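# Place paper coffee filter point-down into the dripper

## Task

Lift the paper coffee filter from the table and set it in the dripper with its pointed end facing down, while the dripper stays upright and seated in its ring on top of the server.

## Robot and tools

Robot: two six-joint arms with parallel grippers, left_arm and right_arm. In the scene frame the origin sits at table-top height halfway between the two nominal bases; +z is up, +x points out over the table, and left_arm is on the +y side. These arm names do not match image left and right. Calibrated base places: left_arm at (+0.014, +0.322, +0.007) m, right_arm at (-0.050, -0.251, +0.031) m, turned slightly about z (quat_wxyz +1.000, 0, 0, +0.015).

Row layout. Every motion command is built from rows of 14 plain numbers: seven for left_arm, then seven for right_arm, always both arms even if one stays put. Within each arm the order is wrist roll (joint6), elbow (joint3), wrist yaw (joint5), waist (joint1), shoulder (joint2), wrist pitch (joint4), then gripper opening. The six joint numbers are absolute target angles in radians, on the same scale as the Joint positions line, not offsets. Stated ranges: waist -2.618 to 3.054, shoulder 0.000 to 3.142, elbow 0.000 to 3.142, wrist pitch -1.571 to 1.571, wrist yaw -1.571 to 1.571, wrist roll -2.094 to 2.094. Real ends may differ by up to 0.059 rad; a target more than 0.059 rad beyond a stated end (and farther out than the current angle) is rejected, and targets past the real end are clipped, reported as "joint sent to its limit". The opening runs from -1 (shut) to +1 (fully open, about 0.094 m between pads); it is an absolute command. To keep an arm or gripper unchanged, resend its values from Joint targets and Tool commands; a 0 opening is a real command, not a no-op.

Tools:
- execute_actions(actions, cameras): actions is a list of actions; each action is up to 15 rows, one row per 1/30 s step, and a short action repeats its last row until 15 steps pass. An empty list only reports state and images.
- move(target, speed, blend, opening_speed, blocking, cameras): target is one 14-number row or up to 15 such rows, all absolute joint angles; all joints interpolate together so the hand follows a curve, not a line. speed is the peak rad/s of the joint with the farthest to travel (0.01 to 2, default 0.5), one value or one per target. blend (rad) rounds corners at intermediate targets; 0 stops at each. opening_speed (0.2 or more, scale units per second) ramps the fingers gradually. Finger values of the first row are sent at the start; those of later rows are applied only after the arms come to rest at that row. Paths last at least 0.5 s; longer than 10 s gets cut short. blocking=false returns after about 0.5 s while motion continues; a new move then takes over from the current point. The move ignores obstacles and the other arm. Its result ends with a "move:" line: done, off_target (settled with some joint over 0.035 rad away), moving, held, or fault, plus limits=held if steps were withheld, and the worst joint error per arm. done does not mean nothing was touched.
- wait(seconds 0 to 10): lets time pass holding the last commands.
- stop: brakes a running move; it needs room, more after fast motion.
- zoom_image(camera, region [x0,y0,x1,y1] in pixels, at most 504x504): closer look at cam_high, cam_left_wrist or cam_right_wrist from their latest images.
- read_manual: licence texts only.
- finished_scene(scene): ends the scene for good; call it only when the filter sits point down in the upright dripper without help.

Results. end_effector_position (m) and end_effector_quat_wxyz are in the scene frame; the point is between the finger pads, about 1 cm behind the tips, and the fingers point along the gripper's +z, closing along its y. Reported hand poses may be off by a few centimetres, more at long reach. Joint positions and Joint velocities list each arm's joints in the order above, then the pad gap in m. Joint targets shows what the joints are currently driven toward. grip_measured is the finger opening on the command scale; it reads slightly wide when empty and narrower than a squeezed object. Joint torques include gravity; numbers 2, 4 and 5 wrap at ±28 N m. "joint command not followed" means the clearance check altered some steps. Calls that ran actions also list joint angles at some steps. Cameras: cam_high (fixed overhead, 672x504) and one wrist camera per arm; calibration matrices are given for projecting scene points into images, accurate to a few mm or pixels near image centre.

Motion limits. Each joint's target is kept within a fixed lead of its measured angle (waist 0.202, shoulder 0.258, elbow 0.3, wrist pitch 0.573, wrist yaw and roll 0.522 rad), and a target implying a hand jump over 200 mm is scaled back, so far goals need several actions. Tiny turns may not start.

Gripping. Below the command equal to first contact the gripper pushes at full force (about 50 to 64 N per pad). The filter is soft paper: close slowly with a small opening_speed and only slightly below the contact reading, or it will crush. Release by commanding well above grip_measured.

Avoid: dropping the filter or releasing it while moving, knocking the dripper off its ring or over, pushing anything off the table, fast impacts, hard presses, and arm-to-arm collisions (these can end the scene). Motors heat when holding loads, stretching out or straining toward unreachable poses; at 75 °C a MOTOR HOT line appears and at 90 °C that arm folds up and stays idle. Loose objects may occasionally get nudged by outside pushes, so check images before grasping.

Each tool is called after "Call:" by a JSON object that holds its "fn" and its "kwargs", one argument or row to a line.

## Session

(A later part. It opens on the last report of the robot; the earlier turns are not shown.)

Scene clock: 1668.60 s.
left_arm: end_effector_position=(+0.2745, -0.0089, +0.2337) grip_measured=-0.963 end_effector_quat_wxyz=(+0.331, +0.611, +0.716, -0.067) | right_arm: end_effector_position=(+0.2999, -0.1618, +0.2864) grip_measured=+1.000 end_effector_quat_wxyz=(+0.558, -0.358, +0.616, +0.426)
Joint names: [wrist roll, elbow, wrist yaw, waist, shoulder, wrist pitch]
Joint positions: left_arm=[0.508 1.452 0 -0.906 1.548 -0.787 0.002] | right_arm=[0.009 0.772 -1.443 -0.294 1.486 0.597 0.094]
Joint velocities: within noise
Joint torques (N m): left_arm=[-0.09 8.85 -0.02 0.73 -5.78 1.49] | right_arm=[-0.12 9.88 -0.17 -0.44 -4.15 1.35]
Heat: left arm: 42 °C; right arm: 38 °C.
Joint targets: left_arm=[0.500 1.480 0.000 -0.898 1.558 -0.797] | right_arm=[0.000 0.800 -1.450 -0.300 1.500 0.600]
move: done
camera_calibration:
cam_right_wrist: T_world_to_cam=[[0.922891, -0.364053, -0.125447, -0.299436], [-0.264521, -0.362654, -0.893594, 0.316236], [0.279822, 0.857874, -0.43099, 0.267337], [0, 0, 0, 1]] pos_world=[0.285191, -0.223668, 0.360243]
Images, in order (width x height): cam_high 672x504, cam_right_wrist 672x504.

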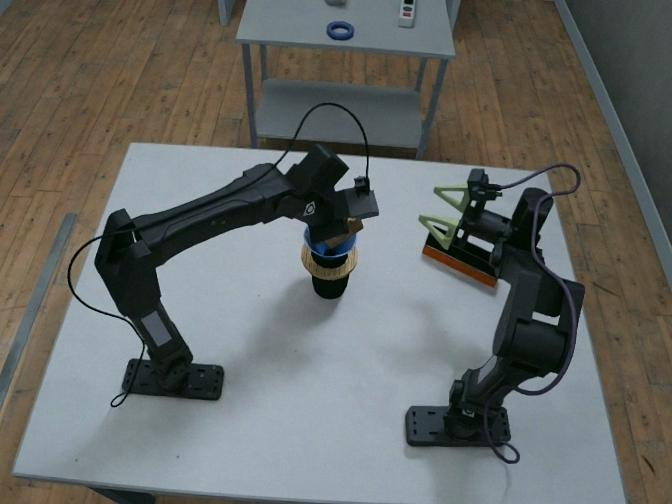

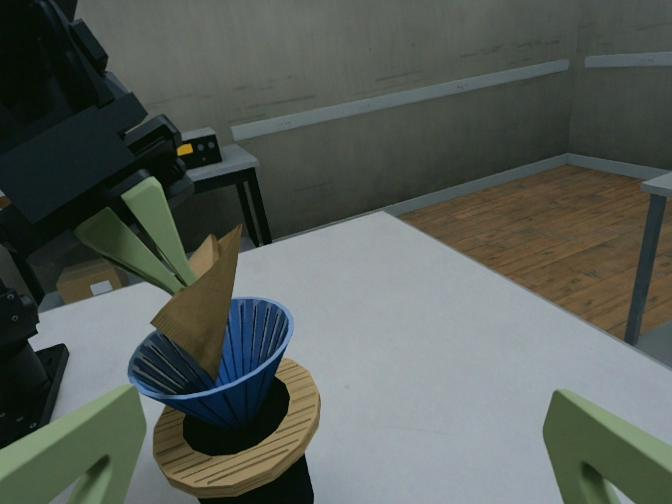

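Call:
{"fn": "move", "kwargs": {
  "target": [
    [0.5,1.48,0.0,-0.883,1.560,-0.797,-1,0,0.8,-1.45,-0.3,1.5,0.6,1],
    [0.5,1.38,0.0,-0.883,1.545,-0.707,-1,0,0.8,-1.45,-0.3,1.5,0.6,1]
  ],
  "speed": 0.2,
  "cameras": ["cam_right_wrist","cam_high"]
}}

Call:
{"fn": "zoom_image", "kwargs": {
  "camera": "cam_right_wrist",
  "region": [50, 160, 350, 460]
}}

Call:
{"fn": "zoom_image", "kwargs": {
  "camera": "cam_high",
  "region": [270, 150, 410, 290]
}}

Scene clock: 1672.77 s.
left_arm: end_effector_position=(+0.2825, -0.0072, +0.2199) grip_measured=-0.963 end_effector_quat_wxyz=(+0.336, +0.604, +0.720, -0.065) | right_arm: end_effector_position=(+0.2999, -0.1618, +0.2864) grip_measured=+1.000 end_effector_quat_wxyz=(+0.558, -0.358, +0.616, +0.426)
Joint names: [wrist roll, elbow, wrist yaw, waist, shoulder, wrist pitch]
Joint positions: left_arm=[0.507 1.39 -0.001 -0.889 1.548 -0.715 0.002] | right_arm=[0.009 0.772 -1.443 -0.294 1.486 0.597 0.094]
Joint velocities: within noise
Joint torques (N m): left_arm=[-0.09 6.04 0 0.47 -6.75 1.66] | right_arm=[-0.1 10.09 -0.21 -0.43 -3.99 1.36]
Heat: left arm: 42 °C; right arm: 38 °C.
Joint targets: left_arm=[0.500 1.380 0.000 -0.883 1.545 -0.707] | right_arm=[0.000 0.800 -1.450 -0.300 1.500 0.600]
move: done
camera_calibration:
cam_right_wrist: T_world_to_cam=[[0.922891, -0.364053, -0.125447, -0.299436], [-0.264521, -0.362654, -0.893594, 0.316236], [0.279822, 0.857874, -0.43099, 0.267337], [0, 0, 0, 1]] pos_world=[0.285191, -0.223668, 0.360243]
Images, in order (width x height): cam_high 672x504, cam_right_wrist 672x504.

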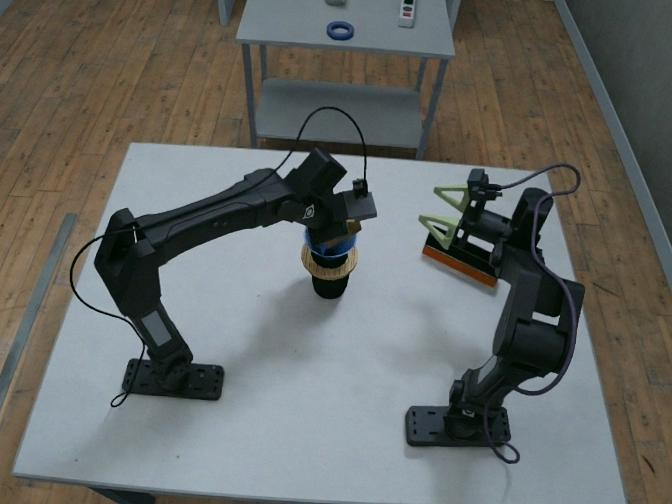

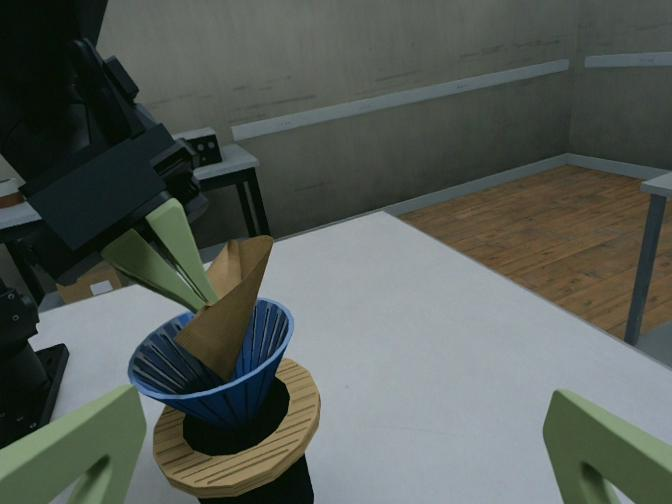

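Scaled by 1.680 from the camera's 672x504 image, which has a finer 960x720 frame.

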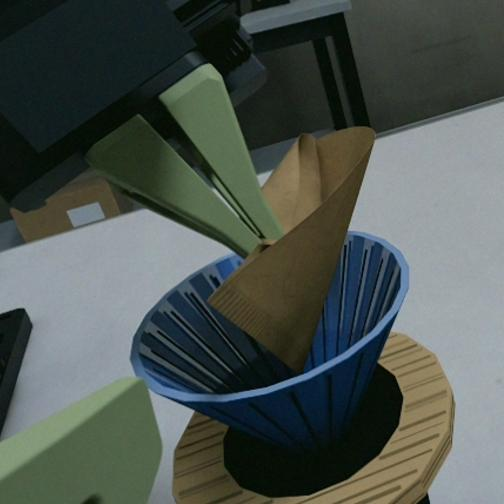

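Scaled by 3.600 from the camera's 672x504 image, which has a finer 960x720 frame.

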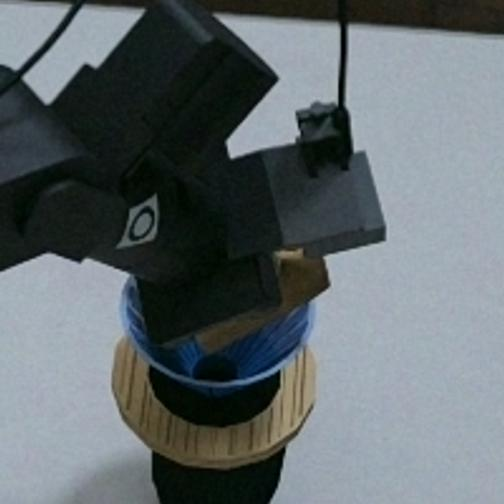

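Call:
{"fn": "move", "kwargs": {
  "target": [0.5,1.338,0.0,-0.883,1.545,-0.673,-1,0,0.8,-1.45,-0.3,1.5,0.6,1],
  "speed": 0.15,
  "cameras": ["cam_right_wrist","cam_high"]
}}

Call:
{"fn": "zoom_image", "kwargs": {
  "camera": "cam_right_wrist",
  "region": [50, 160, 350, 460]
}}

Call:
{"fn": "zoom_image", "kwargs": {
  "camera": "cam_high",
  "region": [270, 150, 410, 290]
}}

Scene clock: 1687.00 s.
left_arm: end_effector_position=(+0.2828, -0.0075, +0.2098) grip_measured=-0.963 end_effector_quat_wxyz=(+0.335, +0.604, +0.720, -0.065) | right_arm: end_effector_position=(+0.2999, -0.1618, +0.2864) grip_measured=+1.000 end_effector_quat_wxyz=(+0.558, -0.358, +0.616, +0.426)
Joint names: [wrist roll, elbow, wrist yaw, waist, shoulder, wrist pitch]
Joint positions: left_arm=[0.507 1.351 -0.001 -0.889 1.548 -0.676 0.002] | right_arm=[0.009 0.772 -1.443 -0.294 1.486 0.597 0.094]
Joint velocities: within noise
Joint torques (N m): left_arm=[-0.08 5.93 -0.03 0.47 -6.69 1.63] | right_arm=[-0.14 10.07 -0.16 -0.36 -4.11 1.35]
Heat: left arm: 42 °C; right arm: 38 °C.
Joint targets: left_arm=[0.500 1.338 0.000 -0.883 1.545 -0.673] | right_arm=[0.000 0.800 -1.450 -0.300 1.500 0.600]
move: done
camera_calibration:
cam_right_wrist: T_world_to_cam=[[0.922891, -0.364053, -0.125447, -0.299436], [-0.264521, -0.362654, -0.893594, 0.316236], [0.279822, 0.857874, -0.43099, 0.267337], [0, 0, 0, 1]] pos_world=[0.285191, -0.223668, 0.360243]
Images, in order (width x height): cam_high 672x504, cam_right_wrist 672x504.

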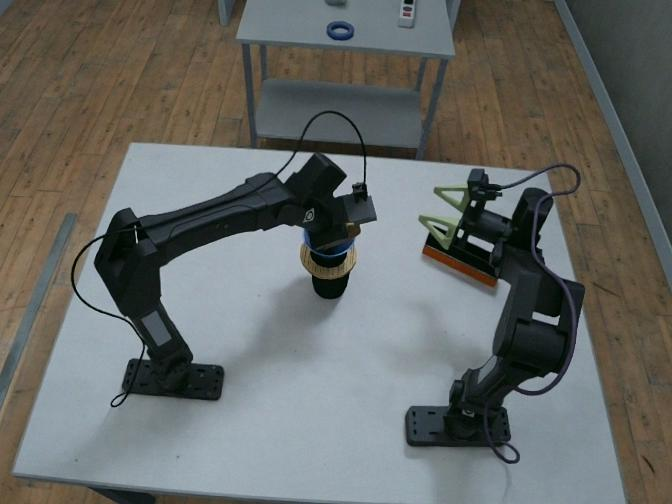

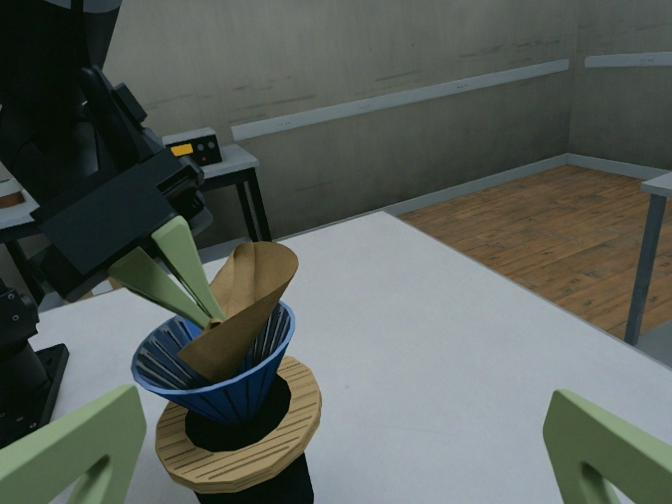

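Scaled by 1.680 from the camera's 672x504 image, which has a finer 960x720 frame.

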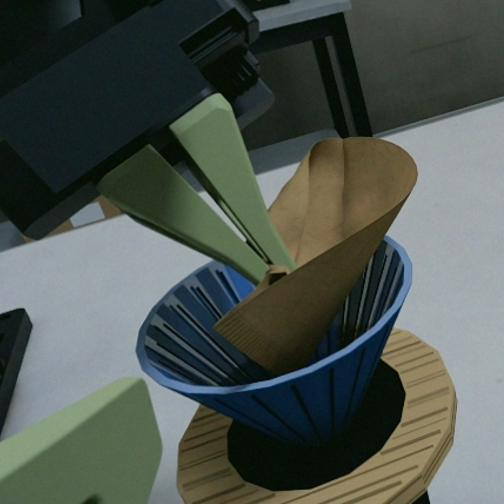

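Scaled by 3.600 from the camera's 672x504 image, which has a finer 960x720 frame.

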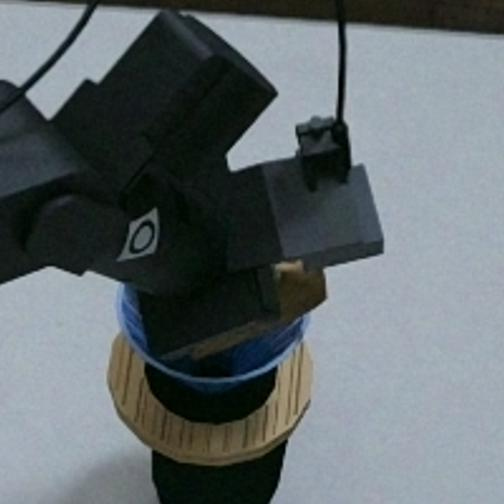

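Call:
{"fn": "move", "kwargs": {
  "target": [0.5,1.338,0.0,-0.883,1.545,-0.673,-0.65,0.0,0.8,-1.45,-0.3,1.5,0.6,1],
  "opening_speed": 0.2,
  "cameras": ["cam_right_wrist","cam_high"]
}}

Call:
{"fn": "zoom_image", "kwargs": {
  "camera": "cam_right_wrist",
  "region": [50, 160, 350, 460]
}}

Call:
{"fn": "zoom_image", "kwargs": {
  "camera": "cam_high",
  "region": [270, 150, 410, 290]
}}

Scene clock: 1691.80 s.
left_arm: end_effector_position=(+0.2828, -0.0076, +0.2098) grip_measured=-0.653 end_effector_quat_wxyz=(+0.336, +0.604, +0.720, -0.065) | right_arm: end_effector_position=(+0.2999, -0.1618, +0.2864) grip_measured=+1.000 end_effector_quat_wxyz=(+0.558, -0.358, +0.616, +0.426)
Joint names: [wrist roll, elbow, wrist yaw, waist, shoulder, wrist pitch]
Joint positions: left_arm=[0.507 1.351 -0.001 -0.889 1.548 -0.676 0.016] | right_arm=[0.009 0.772 -1.443 -0.294 1.486 0.597 0.094]
Joint velocities: within noise
Joint torques (N m): left_arm=[-0.09 5.94 -0.02 0.5 -6.74 1.63] | right_arm=[-0.1 10.09 -0.2 -0.51 -4.07 1.38]
Heat: left arm: 41 °C; right arm: 38 °C.
Joint targets: left_arm=[0.500 1.338 0.000 -0.883 1.545 -0.673] | right_arm=[0.000 0.800 -1.450 -0.300 1.500 0.600]
move: done
camera_calibration:
cam_right_wrist: T_world_to_cam=[[0.922891, -0.364053, -0.125447, -0.299436], [-0.264521, -0.362654, -0.893594, 0.316236], [0.279822, 0.857874, -0.43099, 0.267337], [0, 0, 0, 1]] pos_world=[0.285191, -0.223668, 0.360243]
Images, in order (width x height): cam_high 672x504, cam_right_wrist 672x504.

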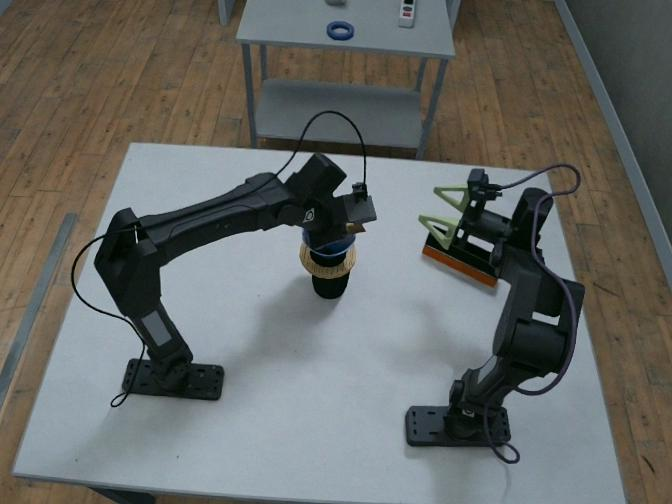

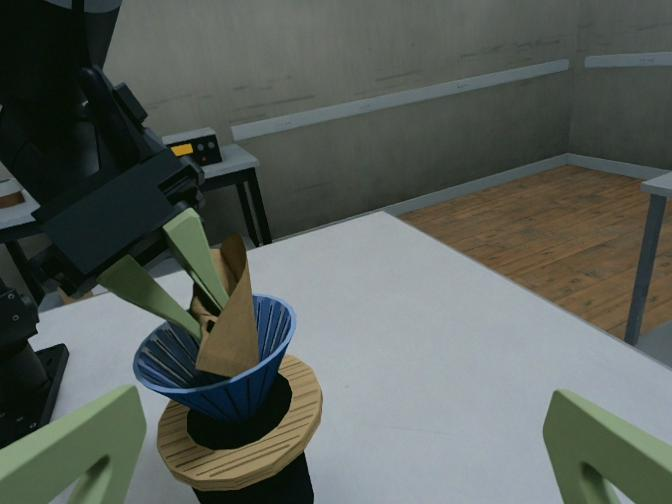

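Scaled by 1.680 from the camera's 672x504 image, which has a finer 960x720 frame.

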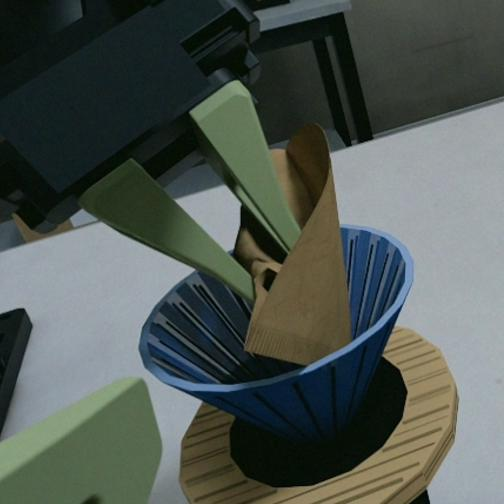

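Scaled by 3.600 from the camera's 672x504 image, which has a finer 960x720 frame.

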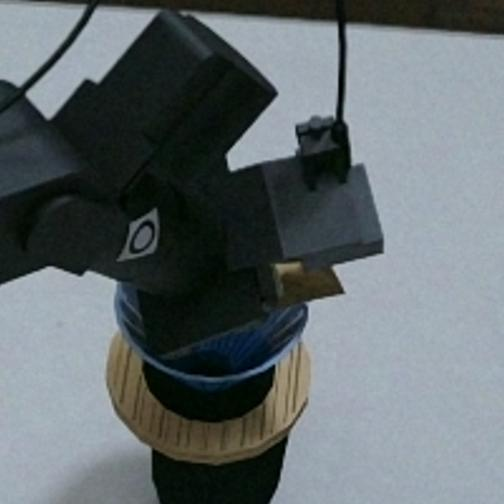

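Call:
{"fn": "execute_actions", "kwargs": {
  "actions": []
}}

Call:
{"fn": "zoom_image", "kwargs": {
  "camera": "cam_right_wrist",
  "region": [50, 160, 350, 460]
}}

Call:
{"fn": "zoom_image", "kwargs": {
  "camera": "cam_high",
  "region": [240, 150, 410, 290]
}}

Scene clock: 1721.30 s.
left_arm: end_effector_position=(+0.2828, -0.0076, +0.2098) grip_measured=-0.653 end_effector_quat_wxyz=(+0.336, +0.604, +0.720, -0.065) | right_arm: end_effector_position=(+0.2999, -0.1618, +0.2864) grip_measured=+1.000 end_effector_quat_wxyz=(+0.558, -0.358, +0.616, +0.426)
Joint names: [wrist roll, elbow, wrist yaw, waist, shoulder, wrist pitch]
Joint positions: left_arm=[0.507 1.351 -0.001 -0.889 1.548 -0.676 0.016] | right_arm=[0.009 0.772 -1.443 -0.294 1.486 0.597 0.094]
Joint velocities: within noise
Joint torques (N m): left_arm=[-0.09 5.91 0 0.46 -6.74 1.59] | right_arm=[-0.11 10.02 -0.17 -0.53 -4.26 1.38]
Heat: left arm: 40 °C; right arm: 38 °C.
Joint targets: left_arm=[0.500 1.338 0.000 -0.883 1.545 -0.673] | right_arm=[0.000 0.800 -1.450 -0.300 1.500 0.600]
Tool commands: left_gripper/opening=-0.65 right_gripper/opening=+1.0
camera_calibration:
cam_left_wrist: T_world_to_cam=[[-0.910584, -0.276011, -0.30766, 0.321956], [-0.221931, 0.954453, -0.199417, 0.151014], [0.348688, -0.113307, -0.930365, 0.180052], [0, 0, 0, 1]] pos_world=[0.263901, -0.0348709, 0.296681]
cam_right_wrist: T_world_to_cam=[[0.922891, -0.364053, -0.125447, -0.299436], [-0.264521, -0.362654, -0.893594, 0.316236], [0.279822, 0.857874, -0.43099, 0.267337], [0, 0, 0, 1]] pos_world=[0.285191, -0.223668, 0.360243]

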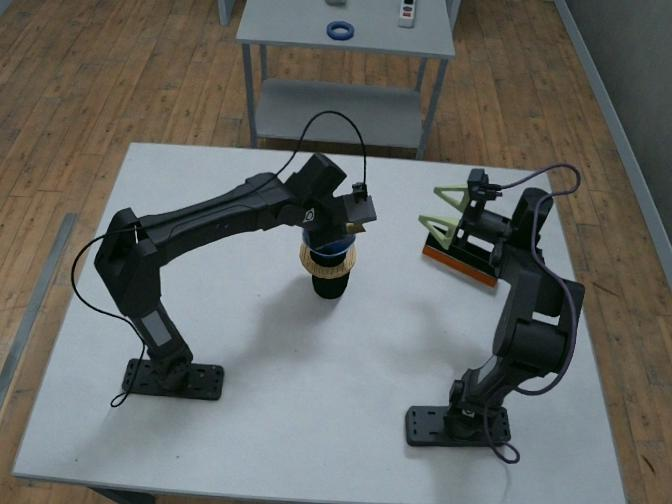

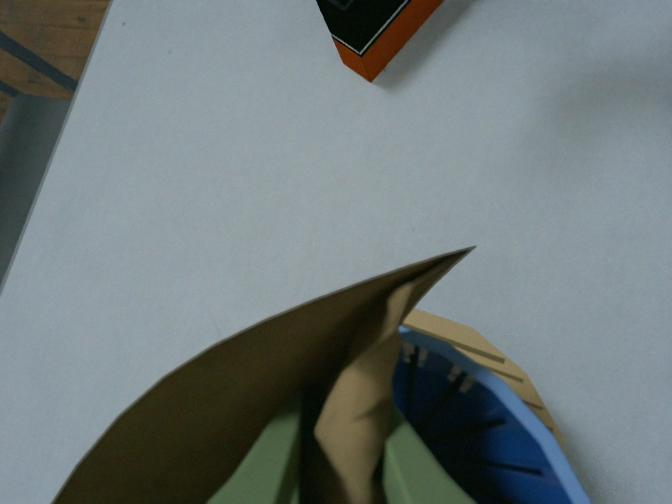

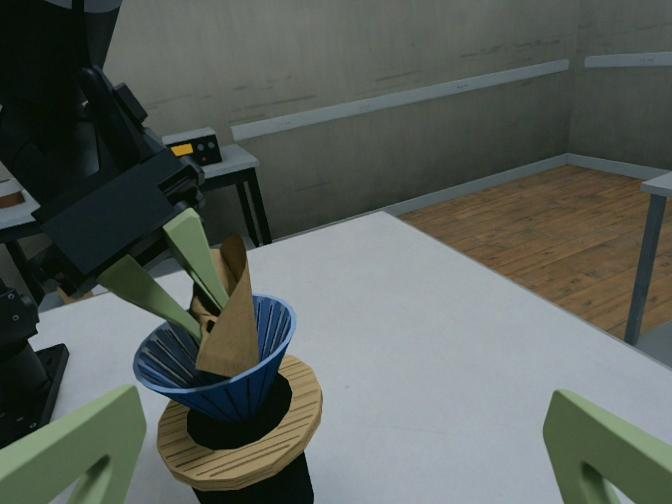

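Scaled by 1.680 from the camera's 672x504 image, which has a finer 960x720 frame.

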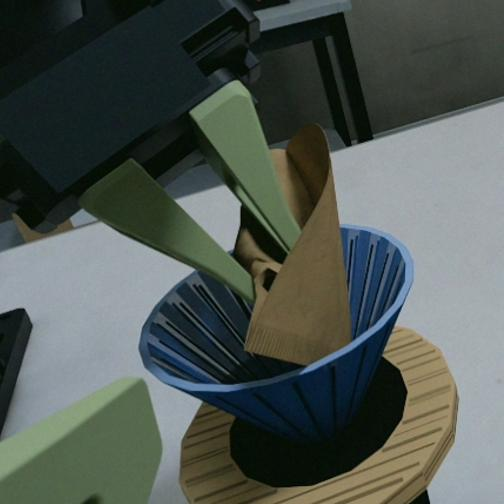

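Scaled by 2.965 from the camera's 672x504 image, which has a finer 960x720 frame.

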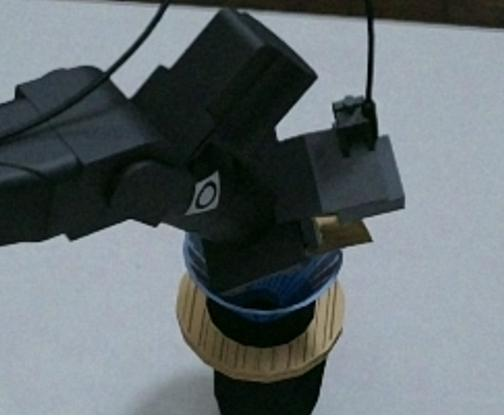

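Call:
{"fn": "zoom_image", "kwargs": {
  "camera": "cam_right_wrist",
  "region": [130, 220, 300, 410]
}}

Call:
{"fn": "zoom_image", "kwargs": {
  "camera": "cam_left_wrist",
  "region": [150, 200, 600, 504]
}}

Scaled by 2.653 from the camera's 672x504 image, which has a finer 960x720 frame.

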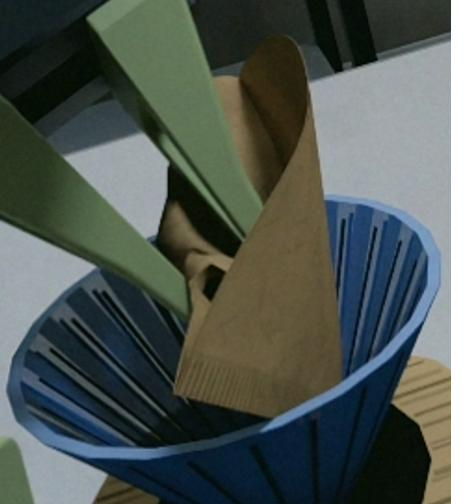

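Scaled by 1.120 from the camera's 672x504 image, which has a finer 960x720 frame.

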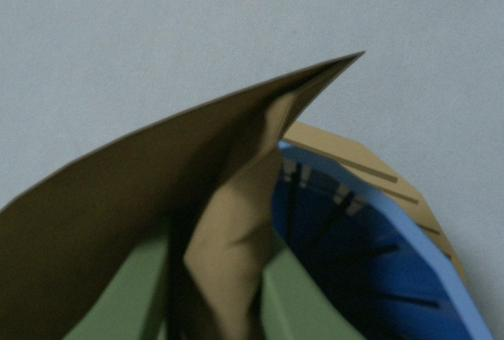

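Call:
{"fn": "move", "kwargs": {
  "target": [0.5,1.338,0.0,-0.883,1.545,-0.673,-0.5,0.0,0.8,-1.45,-0.3,1.5,0.6,1],
  "opening_speed": 0.2,
  "cameras": ["cam_right_wrist"]
}}

Call:
{"fn": "zoom_image", "kwargs": {
  "camera": "cam_right_wrist",
  "region": [50, 160, 350, 460]
}}

Scene clock: 1781.37 s.
left_arm: end_effector_position=(+0.2828, -0.0076, +0.2098) grip_measured=-0.503 end_effector_quat_wxyz=(+0.336, +0.604, +0.720, -0.065) | right_arm: end_effector_position=(+0.2999, -0.1618, +0.2864) grip_measured=+1.000 end_effector_quat_wxyz=(+0.558, -0.358, +0.616, +0.426)
Joint names: [wrist roll, elbow, wrist yaw, waist, shoulder, wrist pitch]
Joint positions: left_arm=[0.507 1.351 -0.001 -0.889 1.548 -0.676 0.023] | right_arm=[0.009 0.772 -1.443 -0.294 1.486 0.597 0.094]
Joint velocities: within noise
Joint torques (N m): left_arm=[-0.1 5.9 -0.01 0.53 -6.75 1.63] | right_arm=[-0.09 10.02 -0.19 -0.5 -4.21 1.37]
Heat: left arm: 40 °C; right arm: 38 °C.
Joint targets: left_arm=[0.500 1.338 0.000 -0.883 1.545 -0.673] | right_arm=[0.000 0.800 -1.450 -0.300 1.500 0.600]
move: done
camera_calibration:
cam_right_wrist: T_world_to_cam=[[0.922891, -0.364053, -0.125447, -0.299436], [-0.264521, -0.362654, -0.893594, 0.316236], [0.279822, 0.857874, -0.43099, 0.267337], [0, 0, 0, 1]] pos_world=[0.285191, -0.223668, 0.360243]
Images, in order (width x height): cam_right_wrist 672x504.

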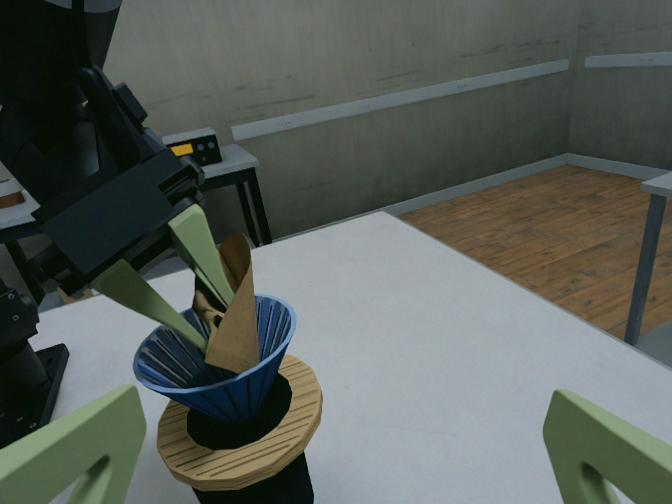

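Scaled by 1.680 from the camera's 672x504 image, which has a finer 960x720 frame.

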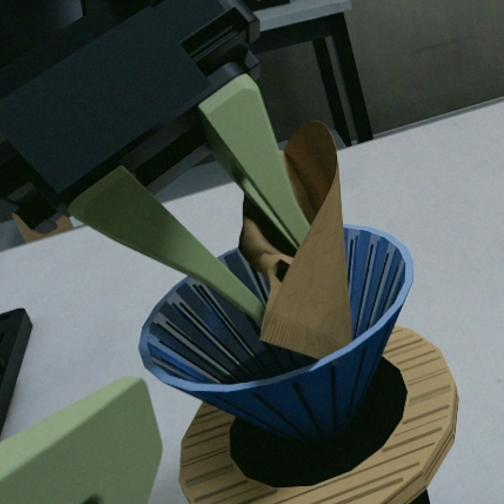

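Call:
{"fn": "move", "kwargs": {
  "target": [0.5,1.395,0.0,-0.883,1.475,-0.771,-0.5,0.0,0.8,-1.45,-0.3,1.5,0.6,1],
  "speed": 0.1,
  "cameras": ["cam_right_wrist"]
}}

Call:
{"fn": "zoom_image", "kwargs": {
  "camera": "cam_right_wrist",
  "region": [50, 160, 350, 460]
}}

Scene clock: 1798.17 s.
left_arm: end_effector_position=(+0.2718, +0.0060, +0.2245) grip_measured=-0.503 end_effector_quat_wxyz=(+0.329, +0.605, +0.722, -0.063) | right_arm: end_effector_position=(+0.2999, -0.1618, +0.2864) grip_measured=+1.000 end_effector_quat_wxyz=(+0.558, -0.358, +0.616, +0.426)
Joint names: [wrist roll, elbow, wrist yaw, waist, shoulder, wrist pitch]
Joint positions: left_arm=[0.507 1.37 -0.001 -0.889 1.497 -0.76 0.023] | right_arm=[0.009 0.772 -1.443 -0.294 1.486 0.597 0.094]
Joint velocities: within noise
Joint torques (N m): left_arm=[-0.09 8.51 -0.01 0.47 -7.77 1.47] | right_arm=[-0.09 10.06 -0.14 -0.29 -4.11 1.34]
Heat: left arm: 40 °C; right arm: 39 °C.
Joint targets: left_arm=[0.500 1.395 0.000 -0.883 1.475 -0.771] | right_arm=[0.000 0.800 -1.450 -0.300 1.500 0.600]
move: done
camera_calibration:
cam_right_wrist: T_world_to_cam=[[0.922891, -0.364053, -0.125447, -0.299436], [-0.264521, -0.362654, -0.893594, 0.316236], [0.279822, 0.857874, -0.43099, 0.267337], [0, 0, 0, 1]] pos_world=[0.285191, -0.223668, 0.360243]
Images, in order (width x height): cam_right_wrist 672x504.

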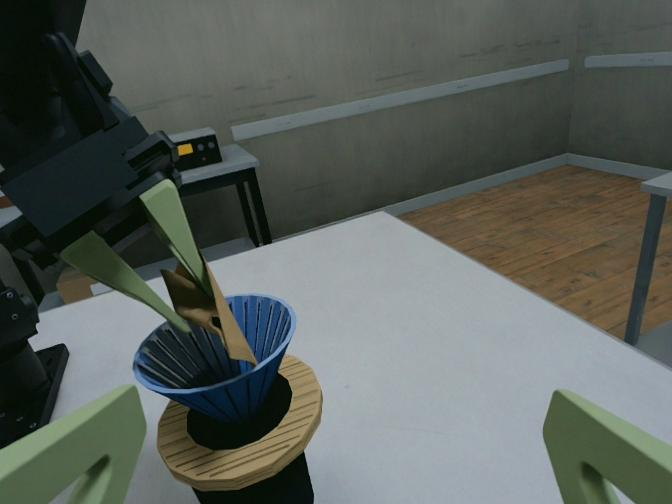

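Scaled by 1.680 from the camera's 672x504 image, which has a finer 960x720 frame.

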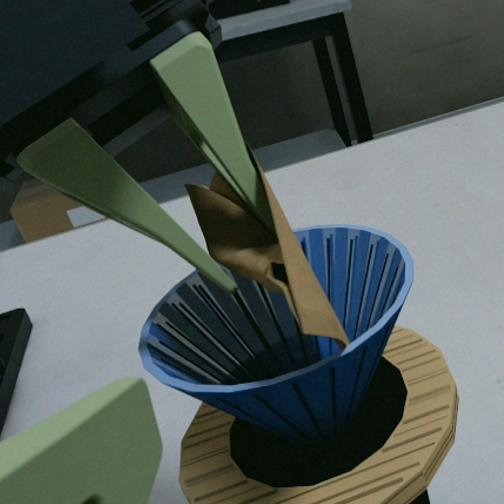

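Call:
{"fn": "wait", "kwargs": {
  "seconds": 0.5
}}

Call:
{"fn": "zoom_image", "kwargs": {
  "camera": "cam_right_wrist",
  "region": [130, 220, 300, 410]
}}

Call:
{"fn": "zoom_image", "kwargs": {
  "camera": "cam_high",
  "region": [270, 160, 390, 280]
}}

Scene clock: 1809.03 s.
left_arm: end_effector_position=(+0.2717, +0.0062, +0.2244) grip_measured=-0.503 end_effector_quat_wxyz=(+0.329, +0.605, +0.722, -0.063) | right_arm: end_effector_position=(+0.2999, -0.1618, +0.2864) grip_measured=+1.000 end_effector_quat_wxyz=(+0.558, -0.358, +0.616, +0.426)
Joint names: [wrist roll, elbow, wrist yaw, waist, shoulder, wrist pitch]
Joint positions: left_arm=[0.507 1.37 -0.001 -0.889 1.497 -0.761 0.023] | right_arm=[0.009 0.772 -1.443 -0.294 1.486 0.597 0.094]
Joint velocities: within noise
Joint torques (N m): left_arm=[-0.11 8.59 0.01 0.57 -7.62 1.5] | right_arm=[-0.15 9.91 -0.14 -0.72 -3.88 1.35]
Heat: left arm: 40 °C; right arm: 39 °C.
Joint targets: left_arm=[0.500 1.395 0.000 -0.883 1.475 -0.771] | right_arm=[0.000 0.800 -1.450 -0.300 1.500 0.600]
Tool commands: left_gripper/opening=-0.5 right_gripper/opening=+1.0
wait: 0.50 s; at rest from the start
camera_calibration:
cam_left_wrist: T_world_to_cam=[[-0.913516, -0.272398, -0.302137, 0.319623], [-0.223784, 0.956735, -0.185953, 0.135817], [0.339718, -0.102258, -0.934952, 0.202466], [0, 0, 0, 1]] pos_world=[0.253593, -0.0221726, 0.311122]
cam_right_wrist: T_world_to_cam=[[0.922891, -0.364053, -0.125447, -0.299436], [-0.264521, -0.362654, -0.893594, 0.316236], [0.279822, 0.857874, -0.43099, 0.267337], [0, 0, 0, 1]] pos_world=[0.285191, -0.223668, 0.360243]

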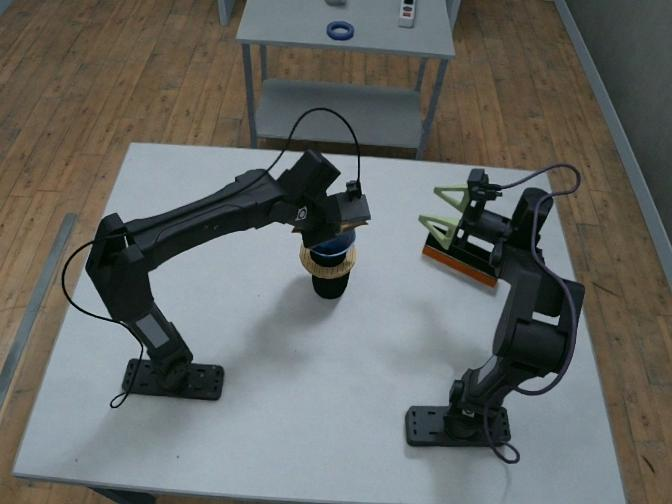

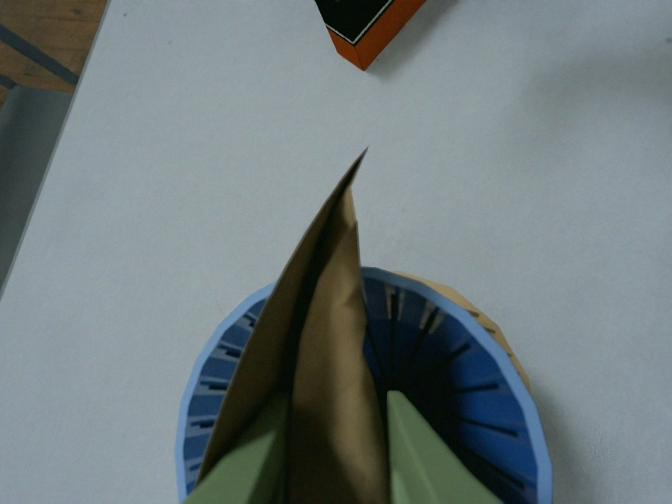

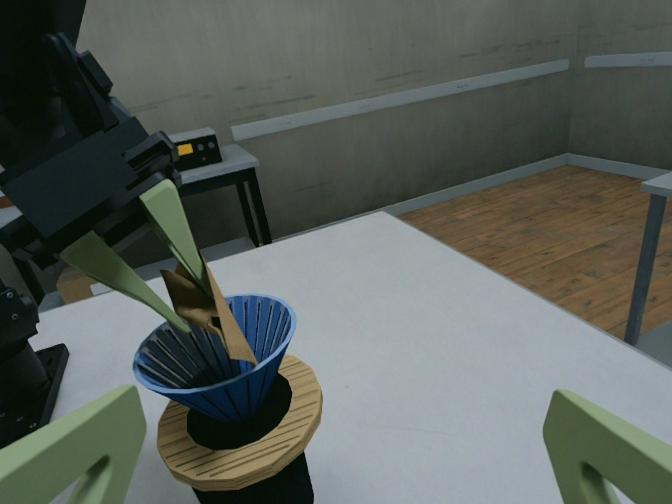

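Scaled by 2.653 from the camera's 672x504 image, which has a finer 960x720 frame.

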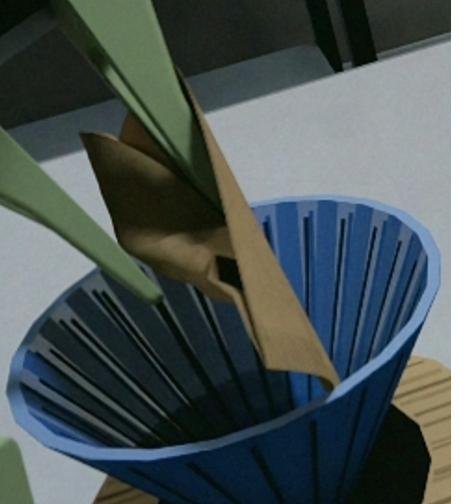

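Scaled by 4.200 from the camera's 672x504 image, which has a finer 960x720 frame.

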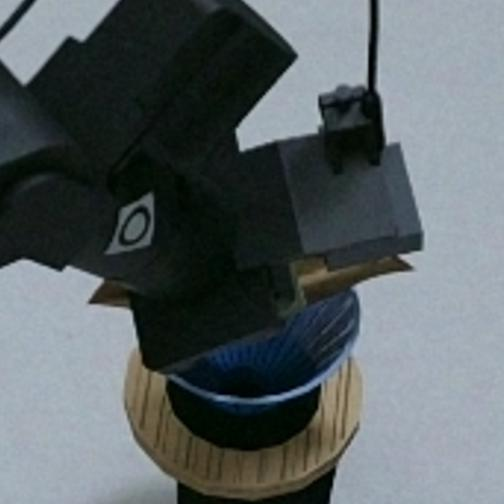

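Call:
{"fn": "move", "kwargs": {
  "target": [0.5,1.395,0.0,-0.883,1.475,-0.771,-0.1,0.0,0.8,-1.45,-0.3,1.5,0.6,1],
  "opening_speed": 0.2,
  "cameras": ["cam_right_wrist","cam_left_wrist"]
}}

Call:
{"fn": "zoom_image", "kwargs": {
  "camera": "cam_right_wrist",
  "region": [100, 200, 320, 410]
}}

Scene clock: 1852.73 s.
left_arm: end_effector_position=(+0.2717, +0.0062, +0.2244) grip_measured=-0.103 end_effector_quat_wxyz=(+0.329, +0.605, +0.722, -0.063) | right_arm: end_effector_position=(+0.2999, -0.1618, +0.2864) grip_measured=+1.000 end_effector_quat_wxyz=(+0.558, -0.358, +0.616, +0.426)
Joint names: [wrist roll, elbow, wrist yaw, waist, shoulder, wrist pitch]
Joint positions: left_arm=[0.507 1.37 -0.001 -0.889 1.497 -0.761 0.042] | right_arm=[0.009 0.772 -1.443 -0.294 1.486 0.597 0.094]
Joint velocities: within noise
Joint torques (N m): left_arm=[-0.1 8.54 -0.02 0.43 -7.69 1.47] | right_arm=[-0.12 9.99 -0.23 -0.39 -4.22 1.38]
Heat: left arm: 40 °C; right arm: 39 °C.
Joint targets: left_arm=[0.500 1.395 0.000 -0.883 1.475 -0.771] | right_arm=[0.000 0.800 -1.450 -0.300 1.500 0.600]
move: done
camera_calibration:
cam_left_wrist: T_world_to_cam=[[-0.913516, -0.272398, -0.302137, 0.319623], [-0.223784, 0.956735, -0.185953, 0.135817], [0.339718, -0.102258, -0.934952, 0.202466], [0, 0, 0, 1]] pos_world=[0.253593, -0.0221726, 0.311122]
cam_right_wrist: T_world_to_cam=[[0.922891, -0.364053, -0.125447, -0.299436], [-0.264521, -0.362654, -0.893594, 0.316236], [0.279822, 0.857874, -0.43099, 0.267337], [0, 0, 0, 1]] pos_world=[0.285191, -0.223668, 0.360243]
Images, in order (width x height): cam_left_wrist 672x504, cam_right_wrist 672x504.

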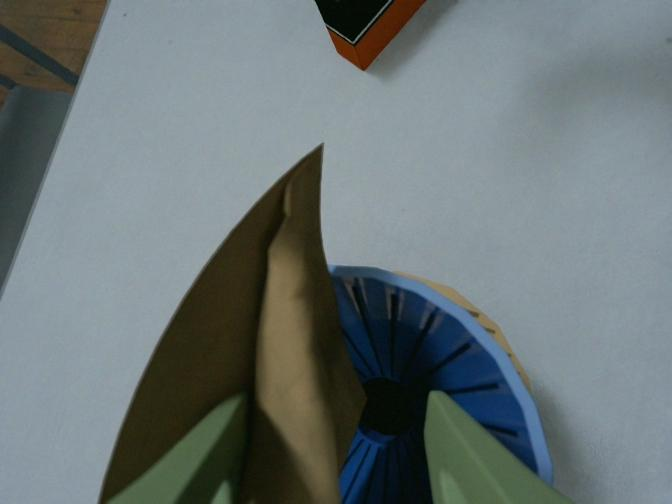

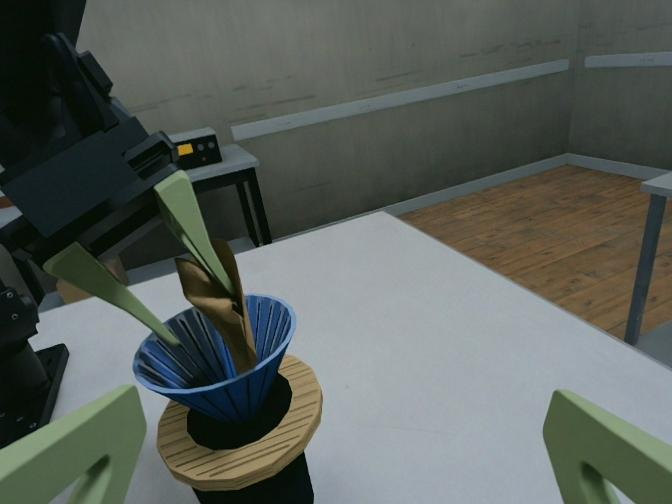

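Scaled by 2.291 from the camera's 672x504 image, which has a finer 960x720 frame.

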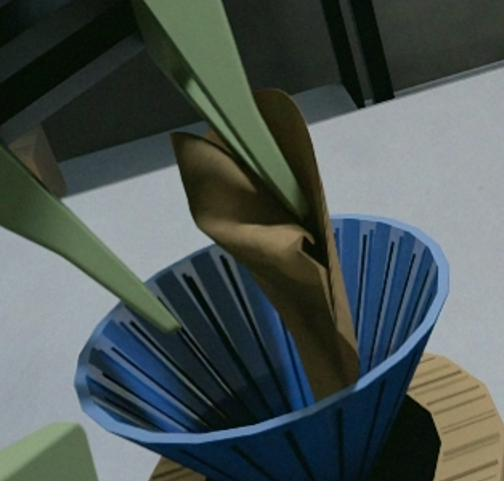

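Call:
{"fn": "move", "kwargs": {
  "target": [0.5,1.438,0.0,-0.883,1.42,-0.871,-0.1,0.0,0.8,-1.45,-0.3,1.5,0.6,1],
  "speed": 0.1,
  "cameras": ["cam_right_wrist","cam_left_wrist"]
}}

Call:
{"fn": "zoom_image", "kwargs": {
  "camera": "cam_right_wrist",
  "region": [100, 200, 320, 410]
}}

Scene clock: 1862.27 s.
left_arm: end_effector_position=(+0.2599, +0.0207, +0.2471) grip_measured=-0.103 end_effector_quat_wxyz=(+0.328, +0.606, +0.722, -0.063) | right_arm: end_effector_position=(+0.2999, -0.1618, +0.2864) grip_measured=+1.000 end_effector_quat_wxyz=(+0.558, -0.358, +0.616, +0.426)
Joint names: [wrist roll, elbow, wrist yaw, waist, shoulder, wrist pitch]
Joint positions: left_arm=[0.507 1.413 -0.001 -0.889 1.442 -0.86 0.042] | right_arm=[0.009 0.772 -1.443 -0.294 1.486 0.597 0.094]
Joint velocities: within noise
Joint torques (N m): left_arm=[-0.08 8.55 0 0.44 -6.95 1.45] | right_arm=[-0.11 9.96 -0.17 -0.32 -4.1 1.36]
Heat: left arm: 40 °C; right arm: 39 °C.
Joint targets: left_arm=[0.500 1.438 0.000 -0.883 1.420 -0.871] | right_arm=[0.000 0.800 -1.450 -0.300 1.500 0.600]
move: done
camera_calibration:
cam_left_wrist: T_world_to_cam=[[-0.913734, -0.27213, -0.30172, 0.31962], [-0.223917, 0.9569, -0.184941, 0.123272], [0.339044, -0.101427, -0.935287, 0.229468], [0, 0, 0, 1]] pos_world=[0.241851, -0.00770698, 0.333853]
cam_right_wrist: T_world_to_cam=[[0.922891, -0.364053, -0.125447, -0.299436], [-0.264521, -0.362654, -0.893594, 0.316236], [0.279822, 0.857874, -0.43099, 0.267337], [0, 0, 0, 1]] pos_world=[0.285191, -0.223668, 0.360243]
Images, in order (width x height): cam_left_wrist 672x504, cam_right_wrist 672x504.

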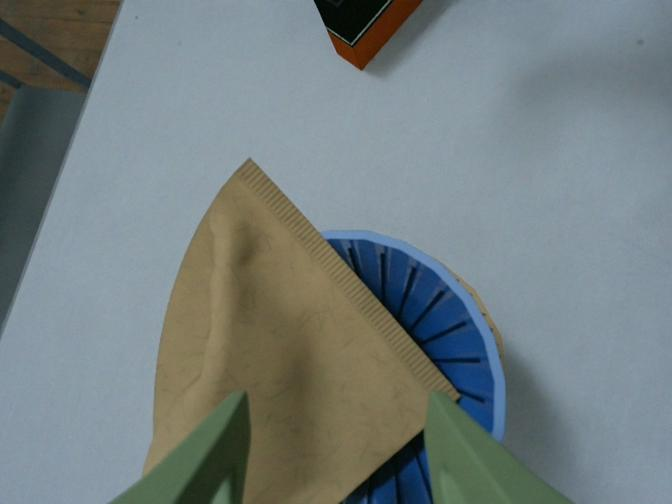

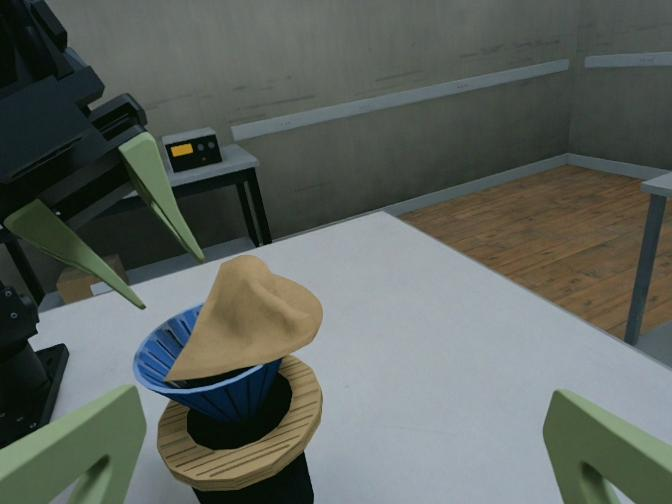

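Scaled by 2.291 from the camera's 672x504 image, which has a finer 960x720 frame.

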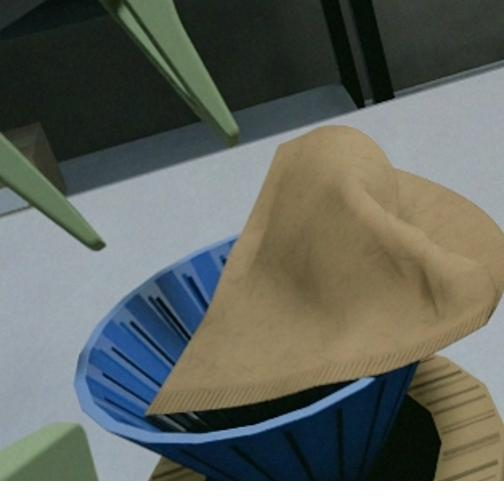

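Call:
{"fn": "wait", "kwargs": {
  "seconds": 0.5
}}

Call:
{"fn": "zoom_image", "kwargs": {
  "camera": "cam_high",
  "region": [270, 160, 390, 280]
}}

Call:
{"fn": "zoom_image", "kwargs": {
  "camera": "cam_right_wrist",
  "region": [100, 200, 320, 410]
}}

Scene clock: 1871.47 s.
left_arm: end_effector_position=(+0.2598, +0.0208, +0.2470) grip_measured=-0.103 end_effector_quat_wxyz=(+0.328, +0.606, +0.722, -0.063) | right_arm: end_effector_position=(+0.2999, -0.1618, +0.2864) grip_measured=+1.000 end_effector_quat_wxyz=(+0.558, -0.358, +0.616, +0.426)
Joint names: [wrist roll, elbow, wrist yaw, waist, shoulder, wrist pitch]
Joint positions: left_arm=[0.507 1.413 -0.001 -0.889 1.442 -0.861 0.042] | right_arm=[0.009 0.772 -1.443 -0.294 1.486 0.597 0.094]
Joint velocities: within noise
Joint torques (N m): left_arm=[-0.06 8.57 0 0.47 -7.08 1.49] | right_arm=[-0.06 9.98 -0.18 -0.5 -4.27 1.32]
Heat: left arm: 41 °C; right arm: 39 °C.
Joint targets: left_arm=[0.500 1.438 0.000 -0.883 1.420 -0.871] | right_arm=[0.000 0.800 -1.450 -0.300 1.500 0.600]
Tool commands: left_gripper/opening=-0.1 right_gripper/opening=+1.0
wait: 0.50 s; at rest from the start
camera_calibration:
cam_left_wrist: T_world_to_cam=[[-0.913879, -0.271951, -0.301442, 0.319495], [-0.224006, 0.957009, -0.184266, 0.122974], [0.338594, -0.100873, -0.93551, 0.22956], [0, 0, 0, 1]] pos_world=[0.241799, -0.00764384, 0.333725]
cam_right_wrist: T_world_to_cam=[[0.922891, -0.364053, -0.125447, -0.299436], [-0.264521, -0.362654, -0.893594, 0.316236], [0.279822, 0.857874, -0.43099, 0.267337], [0, 0, 0, 1]] pos_world=[0.285191, -0.223668, 0.360243]

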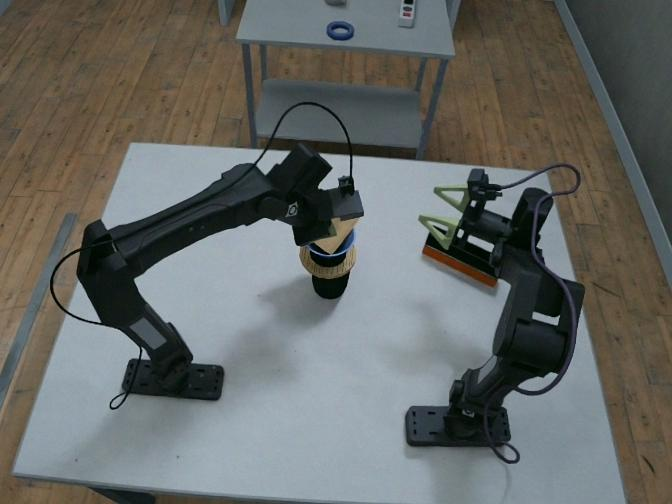

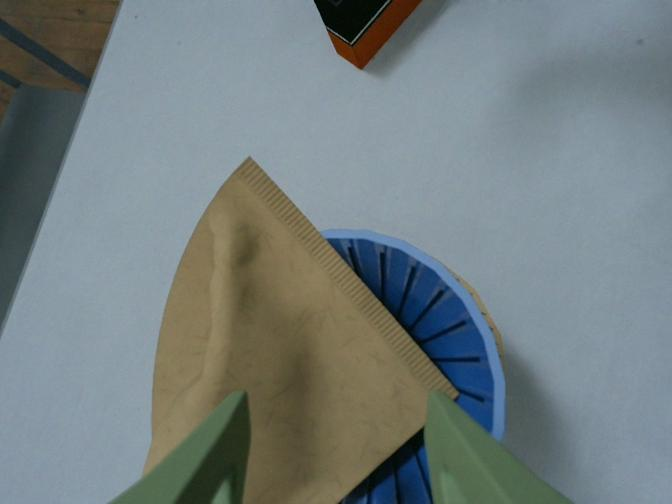

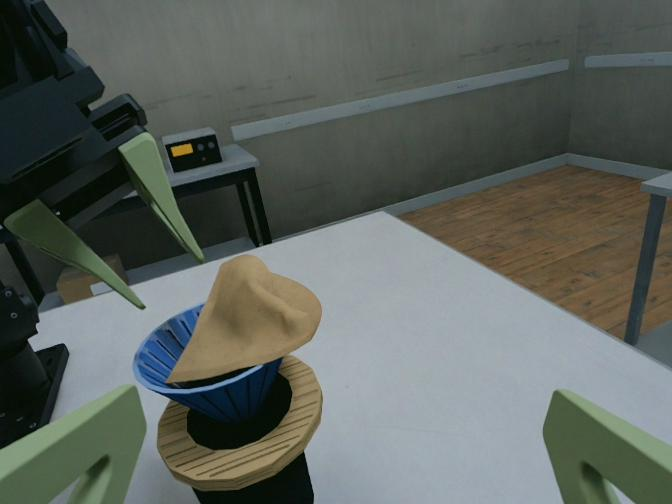

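Scaled by 4.200 from the camera's 672x504 image, which has a finer 960x720 frame.

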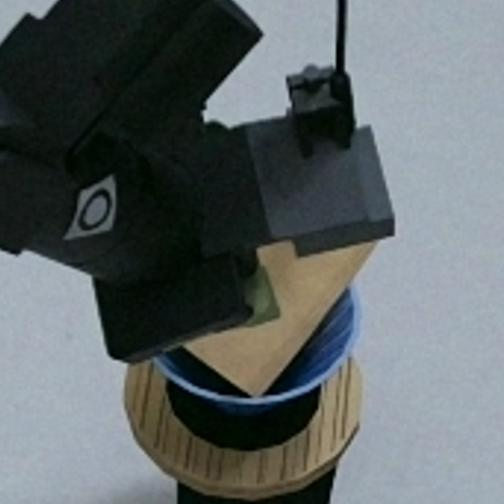

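Scaled by 2.291 from the camera's 672x504 image, which has a finer 960x720 frame.

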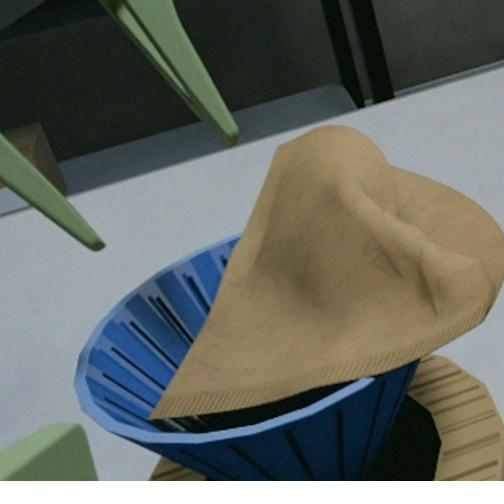

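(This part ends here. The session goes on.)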